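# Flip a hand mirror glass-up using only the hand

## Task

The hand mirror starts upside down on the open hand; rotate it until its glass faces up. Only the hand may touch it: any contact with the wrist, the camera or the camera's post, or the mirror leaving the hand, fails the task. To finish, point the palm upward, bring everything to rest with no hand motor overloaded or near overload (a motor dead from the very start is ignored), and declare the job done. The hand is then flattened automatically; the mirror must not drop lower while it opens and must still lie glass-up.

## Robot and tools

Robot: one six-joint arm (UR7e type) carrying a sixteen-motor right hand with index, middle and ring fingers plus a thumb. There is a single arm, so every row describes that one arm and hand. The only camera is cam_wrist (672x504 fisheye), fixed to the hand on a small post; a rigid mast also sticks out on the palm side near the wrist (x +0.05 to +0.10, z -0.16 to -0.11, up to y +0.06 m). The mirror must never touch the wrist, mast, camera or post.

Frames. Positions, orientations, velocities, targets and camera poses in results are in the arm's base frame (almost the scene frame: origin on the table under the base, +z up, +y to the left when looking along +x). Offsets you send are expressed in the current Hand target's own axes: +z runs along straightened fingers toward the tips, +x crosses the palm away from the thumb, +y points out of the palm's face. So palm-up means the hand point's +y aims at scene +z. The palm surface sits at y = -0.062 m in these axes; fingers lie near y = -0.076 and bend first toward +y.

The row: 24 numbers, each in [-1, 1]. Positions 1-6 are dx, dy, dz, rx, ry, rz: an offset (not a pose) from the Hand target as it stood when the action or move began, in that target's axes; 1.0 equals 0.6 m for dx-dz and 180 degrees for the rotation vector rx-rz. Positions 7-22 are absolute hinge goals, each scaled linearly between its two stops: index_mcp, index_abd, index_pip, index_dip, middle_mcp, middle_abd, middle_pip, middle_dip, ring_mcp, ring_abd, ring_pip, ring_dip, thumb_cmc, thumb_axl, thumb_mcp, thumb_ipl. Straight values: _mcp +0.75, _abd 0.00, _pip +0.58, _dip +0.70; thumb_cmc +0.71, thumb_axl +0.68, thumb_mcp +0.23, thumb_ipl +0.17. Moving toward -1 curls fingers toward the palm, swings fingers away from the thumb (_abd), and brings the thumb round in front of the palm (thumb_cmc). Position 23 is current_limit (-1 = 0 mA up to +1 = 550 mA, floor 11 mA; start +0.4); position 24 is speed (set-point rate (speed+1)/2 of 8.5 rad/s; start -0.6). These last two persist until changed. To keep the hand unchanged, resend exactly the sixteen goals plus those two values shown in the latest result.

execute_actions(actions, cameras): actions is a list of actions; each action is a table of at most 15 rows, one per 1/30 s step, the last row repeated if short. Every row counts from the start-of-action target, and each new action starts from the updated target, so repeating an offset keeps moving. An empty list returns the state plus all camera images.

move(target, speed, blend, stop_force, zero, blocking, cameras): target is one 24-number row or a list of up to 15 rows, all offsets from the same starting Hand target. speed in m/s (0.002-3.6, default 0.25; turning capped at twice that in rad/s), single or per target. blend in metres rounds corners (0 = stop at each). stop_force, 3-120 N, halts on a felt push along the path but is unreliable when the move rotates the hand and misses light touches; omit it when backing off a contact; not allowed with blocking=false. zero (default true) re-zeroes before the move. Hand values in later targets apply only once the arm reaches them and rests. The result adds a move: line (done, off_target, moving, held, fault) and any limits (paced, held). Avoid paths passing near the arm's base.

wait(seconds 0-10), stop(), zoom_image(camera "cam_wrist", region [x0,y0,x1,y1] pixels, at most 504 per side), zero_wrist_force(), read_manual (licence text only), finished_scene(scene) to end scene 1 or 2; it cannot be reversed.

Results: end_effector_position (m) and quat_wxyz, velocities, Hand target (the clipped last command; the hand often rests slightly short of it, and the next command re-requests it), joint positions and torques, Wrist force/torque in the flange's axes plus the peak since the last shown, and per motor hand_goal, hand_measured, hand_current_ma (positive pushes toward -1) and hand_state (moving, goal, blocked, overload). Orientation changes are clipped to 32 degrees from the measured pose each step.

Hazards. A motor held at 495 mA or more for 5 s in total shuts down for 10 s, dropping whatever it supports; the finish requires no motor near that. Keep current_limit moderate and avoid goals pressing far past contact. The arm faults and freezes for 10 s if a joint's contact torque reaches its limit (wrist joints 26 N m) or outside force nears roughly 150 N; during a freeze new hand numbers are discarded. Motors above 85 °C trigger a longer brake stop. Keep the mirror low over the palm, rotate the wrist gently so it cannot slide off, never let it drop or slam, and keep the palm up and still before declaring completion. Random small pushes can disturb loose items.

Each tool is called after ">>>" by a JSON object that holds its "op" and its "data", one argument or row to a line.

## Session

Scene 1 done. Look at scene 2.

>>> {"op": "execute_actions", "data": {
  "actions": []
}}

Scene clock: 0.00 s.
end_effector_position=(+0.6153, +0.0722, +0.4023) hand_goal=(+0.754, +0.000, +0.576, +0.696, +0.754, +0.000, +0.576, +0.696, +0.754, +0.000, +0.576, +0.696, -0.104, +0.540, +0.162, +0.106) hand_measured=(+0.762, +0.000, +0.576, +0.696, +0.764, +0.000, +0.578, +0.696, +0.762, +0.000, +0.576, +0.696, -0.090, +0.542, +0.164, +0.108) hand_current_ma=(+45, +0, +4, +0, +50, +0, +8, +1, +40, +0, +4, +0, +73, +17, +15, +15) hand_state=(goal, goal, goal, goal, goal, goal, goal, goal, goal, goal, goal, goal, goal, goal, goal, goal) hand_current_limit=0.40 hand_speed=-0.60 end_effector_quat_wxyz=(+0.487, +0.464, +0.531, +0.516)
Joint positions: [-0.169 -1.162 2.197 -4.184 -1.306 -0.036]
Joint velocities: within noise
Joint torques (N m): no reading
Motor temperatures (°C): [48 40 36 44 43 50]
Wrist force (N): no reading
Wrist torque (N m): no reading
Wrist force, peak (N): no reading
Hand target: +0.6153, +0.0722, +0.4023; +0.487, +0.464, +0.531, +0.516
camera_calibration:
cam_wrist: T_world_to_cam=[[0.0515194, -0.719017, 0.69308, -0.227128], [-0.685461, -0.530172, -0.49906, 0.611577], [0.726284, -0.449368, -0.520173, -0.0769654], [0, 0, 0, 1]] pos_world=[0.486812, 0.126346, 0.422596]

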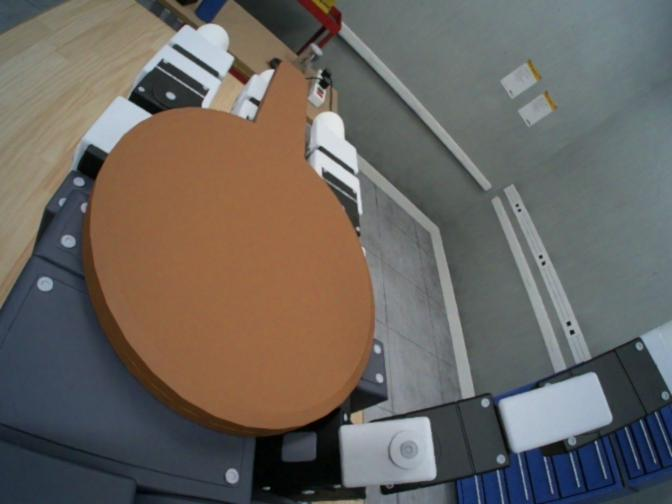

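>>> {"op": "zoom_image", "data": {
  "camera": "cam_wrist",
  "region": [100, 10, 420, 260]
}}

Scaled by 1.575 from the camera's 672x504 image, which has a finer 960x720 frame.

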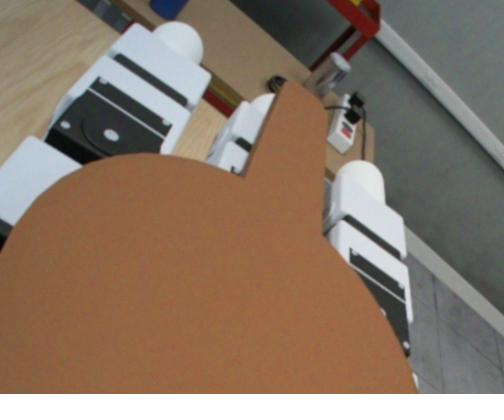

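>>> {"op": "execute_actions", "data": {
  "actions": [
    [[0,0,0,0,0,0, 0.754,0,0.576,0.696, 0.754,0,0.576,0.696, 0.754,0,0.576,0.696, 0.286,0.677,0.157,0.103, 0.4,-0.75]],
    [[0,0,0,0,0,0, 0.754,0,0.576,0.696, 0.754,0,0.576,0.696, 0.754,0,0.576,0.696, 0.286,0.677,-0.146,-0.98, 0.4,-0.75]]
  ],
  "cameras": ["cam_wrist"]
}}

Scene clock: 103.40 s.
end_effector_position=(+0.6153, +0.0722, +0.4023) hand_goal=(+0.754, +0.000, +0.576, +0.696, +0.754, +0.000, +0.576, +0.696, +0.754, +0.000, +0.576, +0.696, +0.286, +0.678, -0.146, -0.980) hand_measured=(+0.762, +0.000, +0.576, +0.696, +0.764, +0.000, +0.578, +0.696, +0.762, +0.000, +0.576, +0.696, +0.292, +0.678, -0.146, -0.978) hand_current_ma=(+45, +0, +4, +0, +50, +0, +8, +1, +40, +0, +4, +0, +33, +2, +4, +13) hand_state=(goal, goal, goal, goal, goal, goal, goal, goal, goal, goal, goal, goal, goal, goal, goal, goal) hand_current_limit=0.40 hand_speed=-0.75 end_effector_quat_wxyz=(+0.487, +0.464, +0.531, +0.516)
Joint positions: [-0.169 -1.162 2.197 -4.184 -1.306 -0.036]
Joint torques (N m): [5.05 -23.09 -5.3 -2.94 -1.04 -1.6]
Wrist force (N): [-0.2 -0.1 -0.1]
Wrist torque (N m): [0.02 0.02 -0.01]
Wrist force, peak (N): [-0.5 -0.2 -0.1]
Hand target: +0.6153, +0.0722, +0.4023; +0.487, +0.464, +0.531, +0.516
Off the commanded pose: 0.000 m, 0 deg.
camera_calibration:
cam_wrist: T_world_to_cam=[[0.0515194, -0.719017, 0.69308, -0.227128], [-0.685461, -0.530172, -0.49906, 0.611577], [0.726284, -0.449368, -0.520173, -0.0769654], [0, 0, 0, 1]] pos_world=[0.486812, 0.126346, 0.422596]

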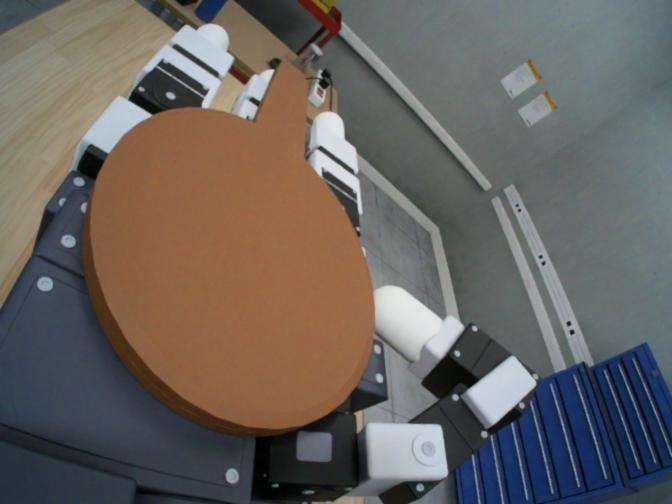

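>>> {"op": "execute_actions", "data": {
  "actions": [
    [[0,0,0,0,0,0, 0.754,0,0.576,0.696, 0.671,0,0.576,0.696, 0.754,0,0.576,0.696, 0.2,0.677,-0.175,-0.98, 0.4,-0.9]],
    [[0,0,0,0,0,0, 0.754,0.75,0.576,0.696, 0.671,0.65,0.576,0.696, 0.754,0,0.576,0.696, 0.2,0.677,-0.175,-0.98, 0.4,-0.9]]
  ],
  "cameras": ["cam_wrist"]
}}

Scene clock: 115.97 s.
end_effector_position=(+0.6153, +0.0722, +0.4023) hand_goal=(+0.754, +0.750, +0.576, +0.696, +0.672, +0.650, +0.576, +0.696, +0.754, +0.000, +0.576, +0.696, +0.200, +0.678, -0.174, -0.980) hand_measured=(+0.762, +0.746, +0.576, +0.696, +0.702, +0.644, +0.580, +0.696, +0.762, +0.000, +0.576, +0.696, +0.216, +0.678, -0.174, -0.978) hand_current_ma=(+45, -15, +4, +0, +159, -27, +17, +1, +40, +0, +4, +0, +81, +4, +4, +10) hand_state=(goal, goal, goal, goal, blocked, goal, goal, goal, goal, goal, goal, goal, goal, goal, goal, goal) hand_current_limit=0.40 hand_speed=-0.90 end_effector_quat_wxyz=(+0.487, +0.464, +0.531, +0.516)
Joint positions: [-0.169 -1.162 2.197 -4.184 -1.306 -0.036]
Joint torques (N m): [5.05 -22.93 -5.87 -2.57 -0.98 -1.37]
Wrist force (N): [-0.4 0.1 -0.1]
Wrist torque (N m): [0.03 0.06 0.00]
Wrist force, peak (N): [-0.5 0.0 0.1]
Hand target: +0.6153, +0.0722, +0.4023; +0.487, +0.464, +0.531, +0.516
Off the commanded pose: 0.000 m, 0 deg.
camera_calibration:
cam_wrist: T_world_to_cam=[[0.0515194, -0.719017, 0.69308, -0.227128], [-0.685461, -0.530172, -0.49906, 0.611577], [0.726284, -0.449368, -0.520173, -0.0769654], [0, 0, 0, 1]] pos_world=[0.486812, 0.126346, 0.422596]

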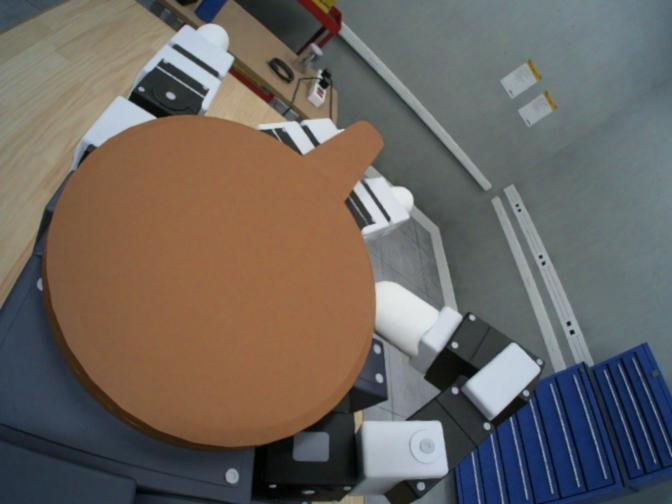

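>>> {"op": "execute_actions", "data": {
  "actions": [
    [[0,0,0,0,0,0, 0.87,0.75,0.576,0.696, 0.87,0.65,0.576,0.696, 0.754,0,0.576,0.696, 0.2,0.677,-0.175,-0.98, 0.4,-0.9]],
    [[0,0,0,0,0,0, 0.87,0.75,0.576,0.696, 0.87,0.65,0.576,0.696, 0.754,0,0.576,0.696, 0.2,0.677,-0.175,-0.98, 0.4,-0.9]],
    [[0,0,0,0,0,0, 0.87,0.1,0.576,0.696, 0.87,0,0.576,0.696, 0.754,0,0.576,0.696, 0.2,0.677,-0.175,-0.98, 0.4,-0.86]]
  ],
  "cameras": ["cam_wrist"]
}}

Scene clock: 133.60 s.
end_effector_position=(+0.6153, +0.0722, +0.4023) hand_goal=(+0.870, +0.100, +0.576, +0.696, +0.870, +0.000, +0.576, +0.696, +0.754, +0.000, +0.576, +0.696, +0.200, +0.678, -0.174, -0.980) hand_measured=(+0.884, +0.102, +0.576, +0.696, +0.878, +0.002, +0.580, +0.696, +0.762, +0.000, +0.576, +0.696, +0.216, +0.678, -0.174, -0.978) hand_current_ma=(+76, +12, +4, +0, +38, +12, +17, +1, +43, +0, +4, +0, +79, +5, +4, +10) hand_state=(goal, goal, goal, goal, goal, goal, goal, goal, goal, goal, goal, goal, goal, goal, goal, goal) hand_current_limit=0.40 hand_speed=-0.86 end_effector_quat_wxyz=(+0.487, +0.464, +0.531, +0.516)
Joint positions: [-0.169 -1.162 2.197 -4.184 -1.306 -0.036]
Joint torques (N m): [4.88 -23.38 -6.19 -2.03 -1.06 -0.8]
Wrist force (N): [-0.3 -0.1 -0.1]
Wrist torque (N m): [0.01 0.04 -0.02]
Wrist force, peak (N): [-0.5 -0.1 -0.1]
Hand target: +0.6153, +0.0722, +0.4023; +0.487, +0.464, +0.531, +0.516
Off the commanded pose: 0.000 m, 0 deg.
camera_calibration:
cam_wrist: T_world_to_cam=[[0.0515194, -0.719017, 0.69308, -0.227128], [-0.685461, -0.530172, -0.49906, 0.611577], [0.726284, -0.449368, -0.520173, -0.0769654], [0, 0, 0, 1]] pos_world=[0.486812, 0.126346, 0.422596]

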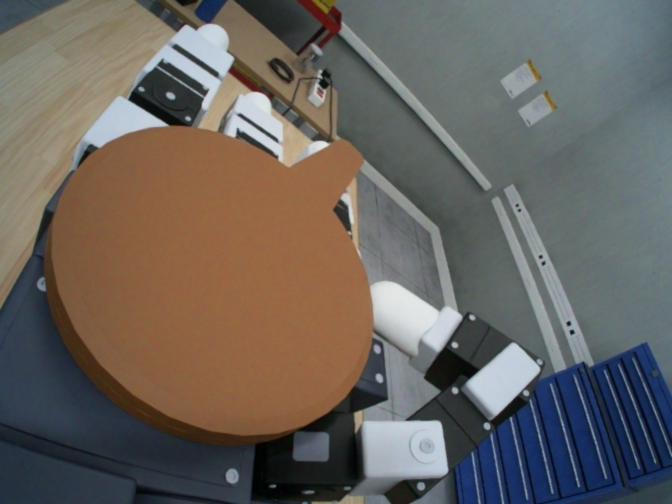

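>>> {"op": "execute_actions", "data": {
  "actions": [
    [[0,0,0,0,0,0, 0.671,0.1,0.576,0.696, 0.87,0,0.576,0.696, 0.754,0,0.576,0.696, 0.2,0.677,-0.175,-0.98, 0.4,-0.9]],
    [[0,0,0,0,0,0, 0.671,0.1,0.576,0.696, 0.87,0,0.576,0.696, 0.754,0,0.576,0.696, 0.2,0.677,-0.175,-0.98, 0.4,-0.9]],
    [[0,0,0,0,0,0, 0.671,1.0,0.576,0.696, 0.87,0,0.576,0.696, 0.754,0,0.576,0.696, 0.2,0.677,-0.175,-0.98, 0.4,-0.9]]
  ],
  "cameras": ["cam_wrist"]
}}

Scene clock: 154.00 s.
end_effector_position=(+0.6153, +0.0722, +0.4023) hand_goal=(+0.672, +1.000, +0.576, +0.696, +0.870, +0.000, +0.576, +0.696, +0.754, +0.000, +0.576, +0.696, +0.200, +0.678, -0.174, -0.980) hand_measured=(+0.700, +0.996, +0.578, +0.696, +0.878, +0.002, +0.580, +0.696, +0.762, +0.000, +0.576, +0.696, +0.216, +0.678, -0.174, -0.978) hand_current_ma=(+145, -19, +9, +0, +38, +12, +17, +1, +43, +0, +4, +0, +79, +5, +4, +9) hand_state=(blocked, goal, goal, goal, goal, goal, goal, goal, goal, goal, goal, goal, goal, goal, goal, goal) hand_current_limit=0.40 hand_speed=-0.90 end_effector_quat_wxyz=(+0.487, +0.464, +0.531, +0.516)
Joint positions: [-0.169 -1.162 2.197 -4.184 -1.306 -0.036]
Joint torques (N m): [5.42 -24.01 -6.47 -1.77 -0.9 -0.32]
Wrist force (N): [-0.2 0.2 0.0]
Wrist torque (N m): [0.03 0.03 0.01]
Wrist force, peak (N): [-0.6 -0.1 0.1]
Hand target: +0.6153, +0.0722, +0.4023; +0.487, +0.464, +0.531, +0.516
Off the commanded pose: 0.000 m, 0 deg.
camera_calibration:
cam_wrist: T_world_to_cam=[[0.0515194, -0.719017, 0.69308, -0.227128], [-0.685461, -0.530172, -0.49906, 0.611577], [0.726284, -0.449368, -0.520173, -0.0769654], [0, 0, 0, 1]] pos_world=[0.486812, 0.126346, 0.422596]

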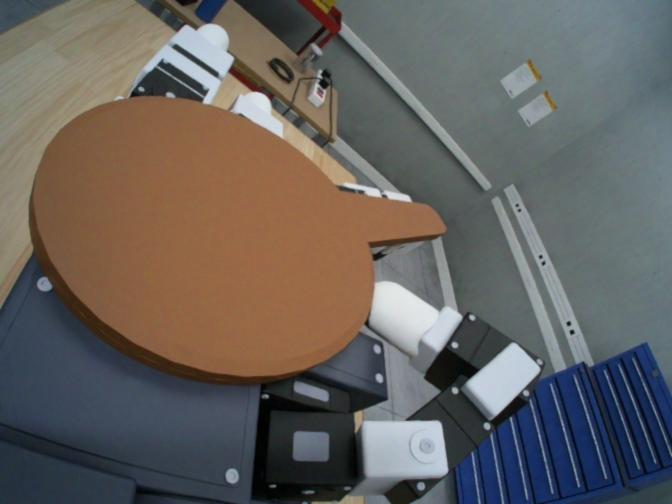

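>>> {"op": "execute_actions", "data": {
  "actions": [
    [[0,0,0,0,0,0, 0.87,1.0,0.576,0.696, 0.87,0,0.576,0.696, 0.754,0,0.576,0.696, 0.2,0.677,-0.175,-0.98, 0.4,-0.9]],
    [[0,0,0,0,0,0, 0.87,1.0,0.576,0.696, 0.87,0,0.576,0.696, 0.754,0,0.576,0.696, 0.2,0.677,-0.175,-0.98, 0.4,-0.9]],
    [[0,0,0,0,0,0, 0.87,0,0.576,0.696, 0.87,0,0.576,0.696, 0.754,0,0.576,0.696, 0.2,0.677,-0.175,-0.98, 0.4,-0.86]]
  ],
  "cameras": ["cam_wrist"]
}}

Scene clock: 202.33 s.
end_effector_position=(+0.6153, +0.0722, +0.4023) hand_goal=(+0.870, +0.000, +0.576, +0.696, +0.870, +0.000, +0.576, +0.696, +0.754, +0.000, +0.576, +0.696, +0.200, +0.678, -0.174, -0.980) hand_measured=(+0.878, +0.002, +0.578, +0.696, +0.878, +0.002, +0.580, +0.696, +0.762, +0.000, +0.576, +0.696, +0.216, +0.678, -0.174, -0.978) hand_current_ma=(+42, +13, +9, +0, +38, +12, +17, +1, +44, +0, +4, +0, +79, +5, +4, +9) hand_state=(goal, goal, goal, goal, goal, goal, goal, goal, goal, goal, goal, goal, goal, goal, goal, goal) hand_current_limit=0.40 hand_speed=-0.86 end_effector_quat_wxyz=(+0.487, +0.464, +0.531, +0.516)
Joint positions: [-0.169 -1.162 2.197 -4.184 -1.306 -0.036]
Joint torques (N m): [5.11 -24.36 -8.74 -0.92 -0.54 1.14]
Wrist force (N): [-0.2 0.0 0.1]
Wrist torque (N m): [0.01 0.03 -0.01]
Wrist force, peak (N): [-0.6 -0.1 -0.2]
Hand target: +0.6153, +0.0722, +0.4023; +0.487, +0.464, +0.531, +0.516
Off the commanded pose: 0.000 m, 0 deg.
camera_calibration:
cam_wrist: T_world_to_cam=[[0.0515194, -0.719017, 0.69308, -0.227128], [-0.685461, -0.530172, -0.49906, 0.611577], [0.726284, -0.449368, -0.520173, -0.0769654], [0, 0, 0, 1]] pos_world=[0.486812, 0.126346, 0.422596]

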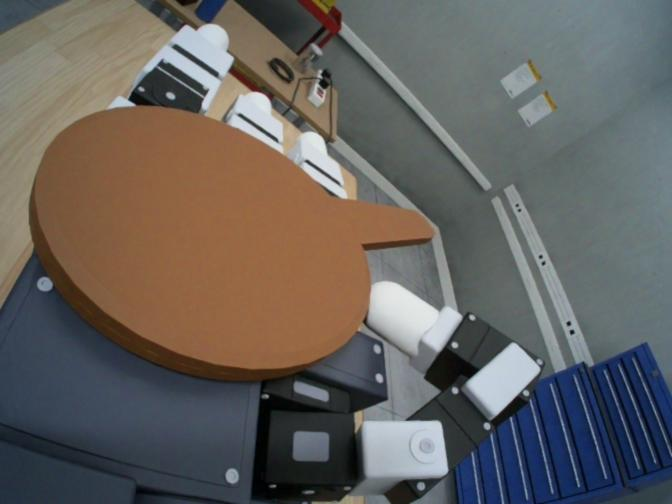

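>>> {"op": "execute_actions", "data": {
  "actions": [
    [[0,0,0,0,0,0, 0.754,0,0.576,0.696, 0.754,0,0.576,0.696, 0.754,0,0.576,0.696, 0.286,0.677,-0.146,-0.98, 0.4,-0.9]],
    [[0,0,0,0,0,0, 0.754,0,0.576,0.696, 0.754,0,0.576,0.696, 0.754,0,0.576,0.696, 0.286,0.677,0.2,0.14, 0.4,-0.86]],
    [[0,0,0,0,0,0, 0.754,0,-0.8,0.696, 0.754,0,-0.95,0.696, 0.754,0,-0.95,0.696, 0.286,0.677,0.2,0.14, 0.4,-0.86]]
  ],
  "cameras": ["cam_wrist"]
}}

Scene clock: 240.23 s.
end_effector_position=(+0.6153, +0.0722, +0.4023) hand_goal=(+0.754, +0.000, -0.800, +0.696, +0.754, +0.000, -0.950, +0.696, +0.754, +0.000, -0.950, +0.696, +0.286, +0.678, +0.200, +0.140) hand_measured=(+0.774, +0.002, -0.796, +0.696, +0.774, +0.002, -0.948, +0.696, +0.762, +0.000, -0.948, +0.696, +0.292, +0.678, +0.198, +0.138) hand_current_ma=(+110, +11, +18, +0, +110, +12, +15, +1, +44, +0, +11, +0, +33, +5, -17, -16) hand_state=(blocked, goal, goal, goal, blocked, goal, goal, goal, goal, goal, goal, goal, goal, goal, goal, goal) hand_current_limit=0.40 hand_speed=-0.86 end_effector_quat_wxyz=(+0.487, +0.464, +0.531, +0.516)
Joint positions: [-0.169 -1.162 2.197 -4.184 -1.306 -0.036]
Joint torques (N m): [5.52 -25.48 -8.71 -1.25 -0.53 1.4]
Wrist force (N): [-0.1 -0.1 -0.2]
Wrist torque (N m): [-0.04 0.01 0.01]
Wrist force, peak (N): [-0.5 -0.4 -0.3]
Hand target: +0.6153, +0.0722, +0.4023; +0.487, +0.464, +0.531, +0.516
Off the commanded pose: 0.000 m, 0 deg.
camera_calibration:
cam_wrist: T_world_to_cam=[[0.0515194, -0.719017, 0.69308, -0.227128], [-0.685461, -0.530172, -0.49906, 0.611577], [0.726284, -0.449368, -0.520173, -0.0769654], [0, 0, 0, 1]] pos_world=[0.486812, 0.126346, 0.422596]

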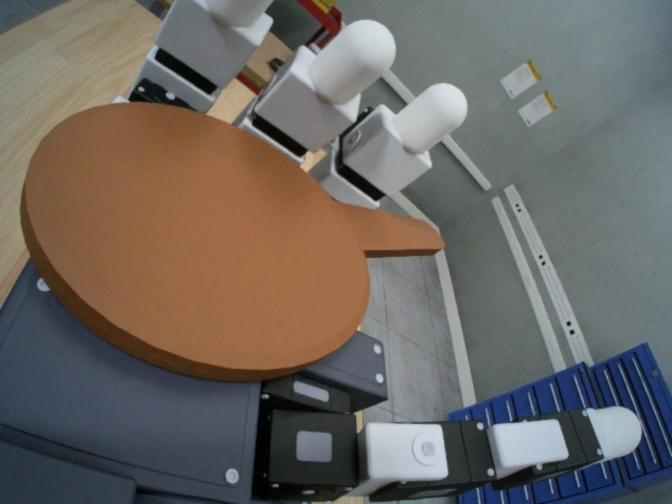

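>>> {"op": "execute_actions", "data": {
  "actions": [
    [[0,0,0,0,0,0, 0.754,0.27,-0.8,-0.45, 0.754,0,-0.95,-0.32, 0.754,0,-0.95,-0.32, 0.286,0.677,0.2,0.14, 0.4,-0.86]],
    [[0,0,0,0,0,0, 0.754,0.27,-0.8,-0.45, 0.754,0,-0.95,-0.32, 0.754,0,-0.95,-0.32, 0.643,0.677,0.2,0.14, 0.4,-0.86]]
  ],
  "cameras": ["cam_wrist"]
}}

Scene clock: 258.70 s.
end_effector_position=(+0.6153, +0.0722, +0.4023) hand_goal=(+0.754, +0.270, -0.800, -0.450, +0.754, +0.000, -0.950, -0.320, +0.754, +0.000, -0.950, -0.320, +0.644, +0.678, +0.200, +0.140) hand_measured=(+0.774, +0.266, -0.798, -0.448, +0.774, +0.002, -0.948, -0.318, +0.762, +0.000, -0.948, -0.318, +0.652, +0.678, +0.198, +0.138) hand_current_ma=(+109, -17, +14, +13, +104, +12, +13, +13, +44, +0, +10, +12, +41, +5, -16, -16) hand_state=(blocked, goal, goal, goal, goal, goal, goal, goal, goal, goal, goal, goal, goal, goal, goal, goal) hand_current_limit=0.40 hand_speed=-0.86 end_effector_quat_wxyz=(+0.487, +0.464, +0.531, +0.516)
Joint positions: [-0.169 -1.162 2.197 -4.184 -1.306 -0.036]
Joint torques (N m): [5.18 -26.73 -10.12 -1.3 -0.51 1.35]
Wrist force (N): [-0.3 0.1 -0.2]
Wrist torque (N m): [-0.02 0.04 0.01]
Wrist force, peak (N): [-0.5 -0.2 -0.3]
Hand target: +0.6153, +0.0722, +0.4023; +0.487, +0.464, +0.531, +0.516
Off the commanded pose: 0.000 m, 0 deg.
camera_calibration:
cam_wrist: T_world_to_cam=[[0.0515194, -0.719017, 0.69308, -0.227128], [-0.685461, -0.530172, -0.49906, 0.611577], [0.726284, -0.449368, -0.520173, -0.0769654], [0, 0, 0, 1]] pos_world=[0.486812, 0.126346, 0.422596]

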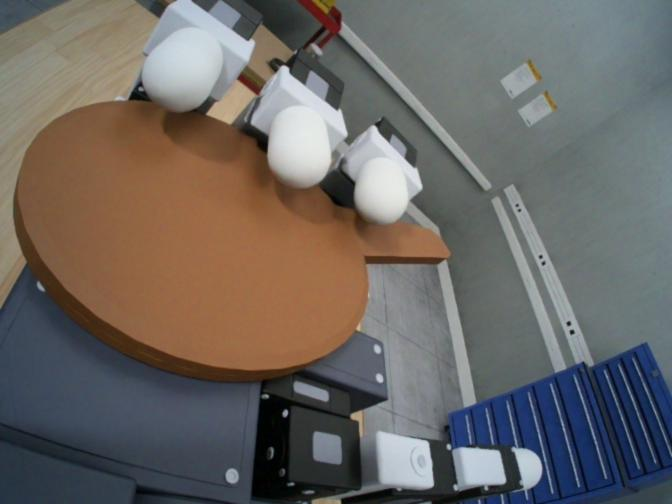

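>>> {"op": "execute_actions", "data": {
  "actions": []
}}

Scene clock: 275.90 s.
end_effector_position=(+0.6153, +0.0722, +0.4023) hand_goal=(+0.754, +0.270, -0.800, -0.450, +0.754, +0.000, -0.950, -0.320, +0.754, +0.000, -0.950, -0.320, +0.644, +0.678, +0.200, +0.140) hand_measured=(+0.774, +0.266, -0.798, -0.448, +0.774, +0.002, -0.948, -0.318, +0.762, +0.000, -0.948, -0.318, +0.652, +0.678, +0.198, +0.138) hand_current_ma=(+109, -17, +14, +13, +104, +12, +13, +13, +44, +0, +10, +12, +41, +5, -16, -16) hand_state=(blocked, goal, goal, goal, goal, goal, goal, goal, goal, goal, goal, goal, goal, goal, goal, goal) hand_current_limit=0.40 hand_speed=-0.86 end_effector_quat_wxyz=(+0.487, +0.464, +0.531, +0.516)
Joint positions: [-0.169 -1.162 2.197 -4.184 -1.306 -0.036]
Joint velocities: within noise
Joint torques (N m): [5.14 -26.78 -10.85 -1.39 -0.54 1.43]
Motor temperatures (°C): [47 40 36 44 43 50]
Wrist force (N): [-0.3 -0.2 -0.1]
Wrist torque (N m): [-0.06 0.04 -0.01]
Wrist force, peak (N): [-0.5 0.0 -0.2]
Hand target: +0.6153, +0.0722, +0.4023; +0.487, +0.464, +0.531, +0.516
Off the commanded pose: 0.000 m, 0 deg.
camera_calibration:
cam_wrist: T_world_to_cam=[[0.0515194, -0.719017, 0.69308, -0.227128], [-0.685461, -0.530172, -0.49906, 0.611577], [0.726284, -0.449368, -0.520173, -0.0769654], [0, 0, 0, 1]] pos_world=[0.486812, 0.126346, 0.422596]

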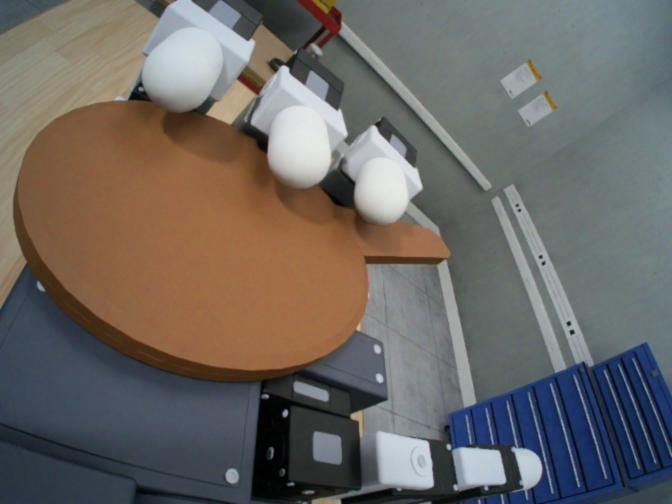

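>>> {"op": "move", "data": {
  "target": [0.0188, 0.064, 0.0233, 0.25, 0, 0, 0.754, 0.27, -1.0, -0.32, 0.754, 0, -1.0, -0.32, 0.754, 0, -1.0, -0.32, 0.643, 0.677, 0.2, 0.14, 0.4, -0.9],
  "speed": 0.13,
  "cameras": ["all"]
}}

Scene clock: 368.00 s.
end_effector_position=(+0.6278, +0.0861, +0.4403) hand_goal=(+0.754, +0.270, -1.000, -0.320, +0.754, +0.000, -1.000, -0.320, +0.754, +0.000, -1.000, -0.320, +0.644, +0.678, +0.200, +0.140) hand_measured=(+0.770, +0.266, -0.998, -0.324, +0.770, +0.002, -0.998, -0.318, +0.762, +0.000, -0.998, -0.318, +0.652, +0.678, +0.198, +0.138) hand_current_ma=(+83, -15, +13, -18, +81, +12, +13, +13, +44, +0, +10, +12, +41, +5, -16, -16) hand_state=(goal, goal, goal, goal, goal, goal, goal, goal, goal, goal, goal, goal, goal, goal, goal, goal) hand_current_limit=0.40 hand_speed=-0.90 end_effector_quat_wxyz=(+0.273, +0.615, +0.688, +0.274)
Joint positions: [-0.106 -1.699 1.996 -2.654 -1.454 -0.169]
Joint torques (N m): [5.93 -23.04 -34.23 -1.65 -1.32 -2.15]
Wrist force (N): [0.8 -0.3 -2.7]
Wrist torque (N m): [0.17 -0.14 0.16]
Wrist force, peak (N): [0.7 -0.5 -3.0]
Hand target: +0.6278, +0.0861, +0.4403; +0.273, +0.615, +0.688, +0.274
Off the commanded pose: 0.000 m, 0 deg.
move: done
camera_calibration:
cam_wrist: T_world_to_cam=[[0.525314, -0.680404, 0.510975, -0.464655], [-0.837621, -0.519202, 0.169766, 0.446604], [0.14979, -0.517184, -0.842665, 0.449858], [0, 0, 0, 1]] pos_world=[0.55079, 0.148384, 0.540689]

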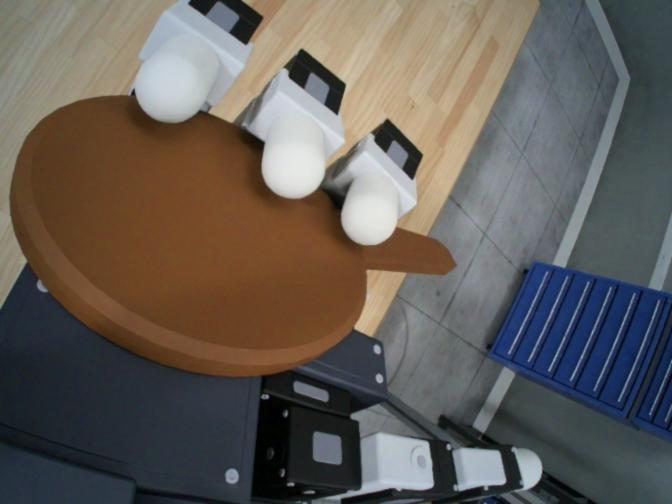

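>>> {"op": "move", "data": {
  "target": [0.02, 0.067, -0.027, 0.3056, 0, 0, 0.754, 0.27, -1.0, -0.32, 0.754, 0, -1.0, -0.32, 0.754, 0, -1.0, -0.32, 0.643, 0.677, 0.2, 0.14, 0.4, -0.9],
  "speed": 0.12,
  "cameras": ["all"]
}}

Scene clock: 383.93 s.
end_effector_position=(+0.6431, +0.1012, +0.4798) hand_goal=(+0.754, +0.270, -1.000, -0.320, +0.754, +0.000, -1.000, -0.320, +0.754, +0.000, -1.000, -0.320, +0.644, +0.678, +0.200, +0.140) hand_measured=(+0.756, +0.266, -0.998, -0.322, +0.760, +0.002, -0.998, -0.318, +0.756, +0.000, -0.998, -0.318, +0.646, +0.678, +0.198, +0.138) hand_current_ma=(+15, -15, +13, -11, +36, +12, +13, +13, +14, +0, +13, +12, +6, +5, -16, -16) hand_state=(goal, goal, goal, goal, goal, goal, goal, goal, goal, goal, goal, goal, goal, goal, goal, goal) hand_current_limit=0.40 hand_speed=-0.90 end_effector_quat_wxyz=(-0.042, +0.671, +0.736, -0.075)
Joint positions: [-0.008 -1.227 0.771 -0.952 -1.625 -0.096]
Joint torques (N m): [5.7 -26.59 -32 -0.93 -1.52 1.95]
Wrist force (N): [1.6 -2.5 -3.1]
Wrist torque (N m): [0.13 -0.26 0.25]
Wrist force, peak (N): [1.9 -2.3 -3.4]
Hand target: +0.6431, +0.1012, +0.4798; -0.042, +0.671, +0.736, -0.075
Off the commanded pose: 0.000 m, 0 deg.
move: done
camera_calibration:
cam_wrist: T_world_to_cam=[[0.726901, -0.683211, -0.0695533, -0.333416], [-0.340092, -0.446118, 0.827838, -0.182597], [-0.596617, -0.578102, -0.556638, 0.837542], [0, 0, 0, 1]] pos_world=[0.679952, 0.174932, 0.594178]

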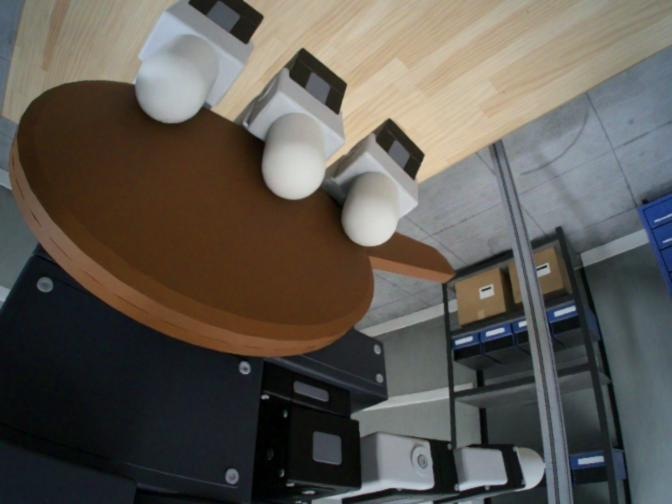

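>>> {"op": "execute_actions", "data": {
  "actions": [
    [[0, 0, 0, 0, 0, 0, 0.754, 0.0, -1.0, 0.04, 0.754, 0, -1.0, 0.04, 0.754, 0, -1.0, 0.04, 0.643, 0.677, 0.2, 0.14, 0.4, -0.95]]
  ],
  "cameras": ["all"]
}}

Scene clock: 401.47 s.
end_effector_position=(+0.6431, +0.1012, +0.4798) hand_goal=(+0.754, +0.000, -1.000, +0.040, +0.754, +0.000, -1.000, +0.040, +0.754, +0.000, -1.000, +0.040, +0.644, +0.678, +0.200, +0.140) hand_measured=(+0.756, +0.002, -0.998, +0.038, +0.760, +0.002, -0.996, +0.038, +0.756, +0.000, -0.998, +0.038, +0.646, +0.678, +0.198, +0.138) hand_current_ma=(+15, +13, +14, -10, +31, +12, +17, -11, +14, +0, +13, -10, +6, +5, -16, -16) hand_state=(goal, goal, goal, goal, goal, goal, goal, goal, goal, goal, goal, goal, goal, goal, goal, goal) hand_current_limit=0.40 hand_speed=-0.95 end_effector_quat_wxyz=(-0.042, +0.671, +0.736, -0.075)
Joint positions: [-0.008 -1.227 0.771 -0.951 -1.625 -0.096]
Joint torques (N m): [4.94 -27.16 -31.96 -1.07 -1.5 1.98]
Wrist force (N): [1.7 -2.5 -3.2]
Wrist torque (N m): [0.17 -0.27 0.26]
Wrist force, peak (N): [2.0 -2.5 -3.3]
Hand target: +0.6431, +0.1012, +0.4798; -0.042, +0.671, +0.736, -0.075
Off the commanded pose: 0.000 m, 0 deg.
camera_calibration:
cam_wrist: T_world_to_cam=[[0.726816, -0.683277, -0.0697899, -0.333279], [-0.33993, -0.44615, 0.827888, -0.182697], [-0.596814, -0.577998, -0.556535, 0.837656], [0, 0, 0, 1]] pos_world=[0.680053, 0.174932, 0.594178]

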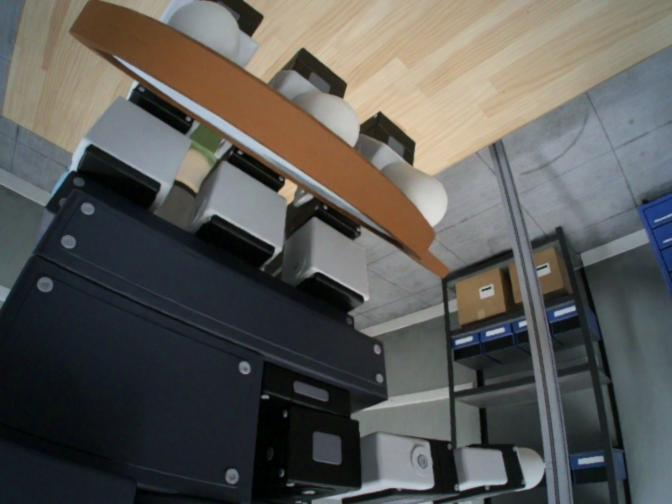

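>>> {"op": "execute_actions", "data": {
  "actions": [
    [[0, 0, 0, 0, 0, 0, 0.754, 0.0, -1.0, 0.5, 0.754, 0, -1.0, 0.5, 0.754, 0, -1.0, 0.5, 0.643, 0.677, 0.2, 0.14, 0.4, -0.95]]
  ],
  "cameras": ["all"]
}}

Scene clock: 413.80 s.
end_effector_position=(+0.6431, +0.1012, +0.4798) hand_goal=(+0.754, +0.000, -1.000, +0.500, +0.754, +0.000, -1.000, +0.500, +0.754, +0.000, -1.000, +0.500, +0.644, +0.678, +0.200, +0.140) hand_measured=(+0.756, +0.002, -0.998, +0.498, +0.760, +0.002, -0.996, +0.498, +0.756, +0.000, -0.998, +0.498, +0.646, +0.678, +0.198, +0.138) hand_current_ma=(+15, +13, +14, -7, +31, +12, +17, -9, +14, +0, +13, -5, +6, +5, -16, -16) hand_state=(goal, goal, goal, goal, goal, goal, goal, goal, goal, goal, goal, goal, goal, goal, goal, goal) hand_current_limit=0.40 hand_speed=-0.95 end_effector_quat_wxyz=(-0.042, +0.671, +0.736, -0.075)
Joint positions: [-0.008 -1.227 0.771 -0.951 -1.625 -0.096]
Joint torques (N m): [3.73 -32.86 -29.73 -2.6 -1.17 1.46]
Wrist force (N): [1.8 -2.3 -3.2]
Wrist torque (N m): [0.20 -0.28 0.27]
Wrist force, peak (N): [2.0 -2.6 -3.3]
Hand target: +0.6431, +0.1012, +0.4798; -0.042, +0.671, +0.736, -0.075
Off the commanded pose: 0.000 m, 0 deg.
camera_calibration:
cam_wrist: T_world_to_cam=[[0.726816, -0.683277, -0.0697899, -0.333279], [-0.33993, -0.44615, 0.827888, -0.182697], [-0.596814, -0.577998, -0.556535, 0.837656], [0, 0, 0, 1]] pos_world=[0.680053, 0.174932, 0.594178]

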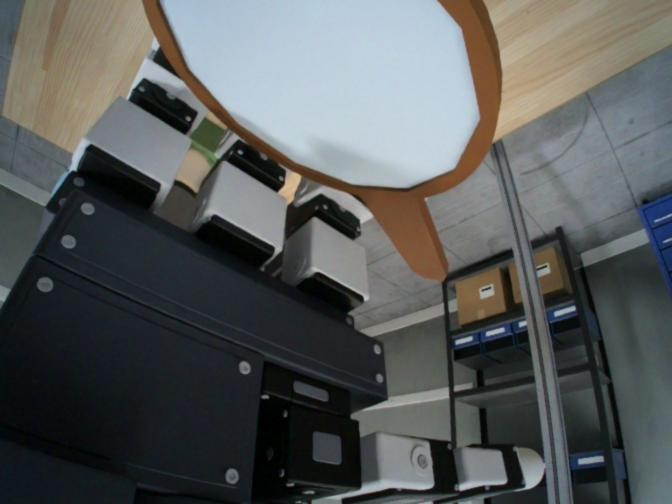

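>>> {"op": "move", "data": {
  "target": [0, 0, 0, -0.1222, 0, 0, 0.754, 0.0, -1.0, 0.5, 0.754, 0, -1.0, 0.5, 0.754, 0, -1.0, 0.5, 0.643, 0.677, 0.2, 0.14, 0.4, -0.95],
  "speed": 0.1,
  "cameras": ["all"]
}}

Scene clock: 470.80 s.
end_effector_position=(+0.6431, +0.1012, +0.4798) hand_goal=(+0.754, +0.000, -1.000, +0.500, +0.754, +0.000, -1.000, +0.500, +0.754, +0.000, -1.000, +0.500, +0.644, +0.678, +0.200, +0.140) hand_measured=(+0.756, +0.002, -0.998, +0.498, +0.760, +0.002, -0.996, +0.500, +0.756, +0.000, -0.998, +0.498, +0.646, +0.678, +0.198, +0.138) hand_current_ma=(+16, +12, +14, -7, +33, +12, +22, -4, +14, +0, +13, -5, +6, +5, -16, -16) hand_state=(goal, goal, goal, goal, goal, goal, goal, goal, goal, goal, goal, goal, goal, goal, goal, goal) hand_current_limit=0.40 hand_speed=-0.95 end_effector_quat_wxyz=(+0.087, +0.667, +0.737, +0.067)
Joint positions: [-0.028 -1.517 1.321 -1.594 -1.581 -0.13]
Joint torques (N m): [-8.03 -30.2 -13.49 -4.42 1.56 -2.14]
Wrist force (N): [1.2 -1.4 -3.6]
Wrist torque (N m): [0.25 -0.21 0.24]
Wrist force, peak (N): [1.9 -2.7 -3.3]
Hand target: +0.6431, +0.1012, +0.4798; +0.087, +0.667, +0.737, +0.067
Off the commanded pose: 0.000 m, 0 deg.
move: done
camera_calibration:
cam_wrist: T_world_to_cam=[[0.714888, -0.674729, 0.183512, -0.447997], [-0.613998, -0.480158, 0.626462, 0.093629], [-0.334577, -0.560526, -0.757541, 0.763575], [0, 0, 0, 1]] pos_world=[0.63323, 0.170684, 0.601997]

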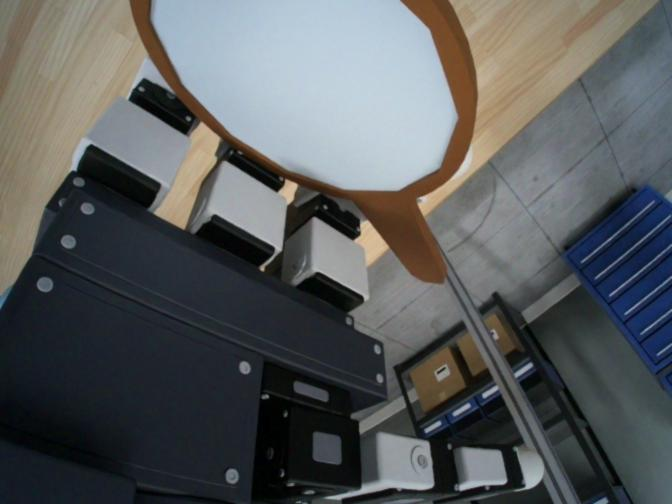

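>>> {"op": "move", "data": {
  "target": [-0.0347, -0.07, 0.1053, -0.4333, 0, 0, 0.754, 0.0, 0.576, 0.65, 0.754, 0, 0.576, 0.65, 0.754, 0, 0.576, 0.65, 0.643, 0.677, 0.2, 0.14, 0.4, -0.922],
  "speed": 0.12,
  "cameras": ["all"]
}}

Scene clock: 517.70 s.
end_effector_position=(+0.6180, +0.0752, +0.4100) hand_goal=(+0.754, +0.000, +0.576, +0.650, +0.754, +0.000, +0.576, +0.650, +0.754, +0.000, +0.576, +0.650, +0.644, +0.678, +0.200, +0.140) hand_measured=(+0.764, +0.002, +0.576, +0.648, +0.768, +0.000, +0.580, +0.650, +0.766, +0.000, +0.578, +0.650, +0.652, +0.678, +0.198, +0.138) hand_current_ma=(+54, +11, +1, -13, +71, +3, +19, -3, +64, +0, +12, -4, +41, +5, -16, -16) hand_state=(goal, goal, goal, goal, goal, goal, goal, goal, goal, goal, goal, goal, goal, goal, goal, goal) hand_current_limit=0.40 hand_speed=-0.92 end_effector_quat_wxyz=(+0.487, +0.464, +0.531, +0.516)
Joint positions: [-0.16 -1.176 2.185 -4.157 -1.315 -0.036]
Joint torques (N m): [-4.71 -19.18 -24.47 -3.33 1.63 1.97]
Wrist force (N): [-0.2 -0.3 0.0]
Wrist torque (N m): [0.04 0.03 -0.04]
Wrist force, peak (N): [1.4 -1.8 -3.7]
Hand target: +0.6180, +0.0752, +0.4099; +0.487, +0.464, +0.531, +0.516
Off the commanded pose: 0.000 m, 0 deg.
move: done
camera_calibration:
cam_wrist: T_world_to_cam=[[0.0518553, -0.718982, 0.693092, -0.230691], [-0.68578, -0.53015, -0.498645, 0.618886], [0.72596, -0.449451, -0.520554, -0.073187], [0, 0, 0, 1]] pos_world=[0.489513, 0.129346, 0.430397]

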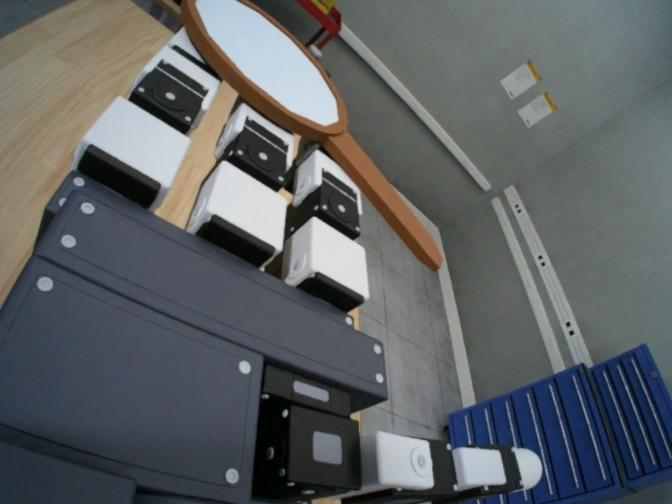

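>>> {"op": "execute_actions", "data": {
  "actions": [
    [[0, 0, 0, 0, 0, 0, 0.754, 0.0, 0.576, 0.696, 0.754, 0, 0.576, 0.696, 0.754, 0, 0.576, 0.696, 0.643, 0.677, 0.2, 0.14, 0.4, -0.96]]
  ],
  "cameras": ["all"]
}}

Scene clock: 539.73 s.
end_effector_position=(+0.6180, +0.0752, +0.4099) hand_goal=(+0.754, +0.000, +0.576, +0.696, +0.754, +0.000, +0.576, +0.696, +0.754, +0.000, +0.576, +0.696, +0.644, +0.678, +0.200, +0.140) hand_measured=(+0.764, +0.002, +0.576, +0.694, +0.768, +0.000, +0.580, +0.694, +0.766, +0.000, +0.578, +0.694, +0.652, +0.678, +0.198, +0.138) hand_current_ma=(+58, +11, +5, -10, +72, +3, +19, -6, +64, +0, +12, -7, +41, +5, -16, -16) hand_state=(goal, goal, goal, goal, goal, goal, goal, goal, goal, goal, goal, goal, goal, goal, goal, goal) hand_current_limit=0.40 hand_speed=-0.96 end_effector_quat_wxyz=(+0.487, +0.464, +0.531, +0.516)
Joint positions: [-0.16 -1.176 2.185 -4.158 -1.315 -0.036]
Joint torques (N m): [5.53 -21.82 -23.9 -3.34 1.02 1.98]
Wrist force (N): [-0.2 -0.2 -0.1]
Wrist torque (N m): [0.07 0.03 -0.04]
Wrist force, peak (N): [-0.6 0.0 -0.3]
Hand target: +0.6180, +0.0752, +0.4099; +0.487, +0.464, +0.531, +0.516
Off the commanded pose: 0.000 m, 0 deg.
camera_calibration:
cam_wrist: T_world_to_cam=[[0.0517112, -0.719015, 0.693068, -0.230537], [-0.685576, -0.530188, -0.498885, 0.618844], [0.726162, -0.449353, -0.520356, -0.0734359], [0, 0, 0, 1]] pos_world=[0.489512, 0.129346, 0.430297]

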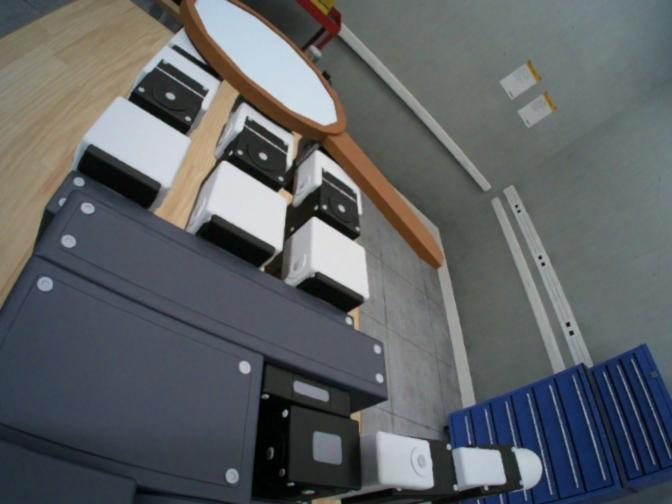

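The hand mirror lies flat on the straight fingers with its glass facing up. The palm faces up, everything is still, and the finger motor currents are low.

>>> {"op": "finished_scene", "data": {
  "scene": 2
}}

The scene is finished: the task was done.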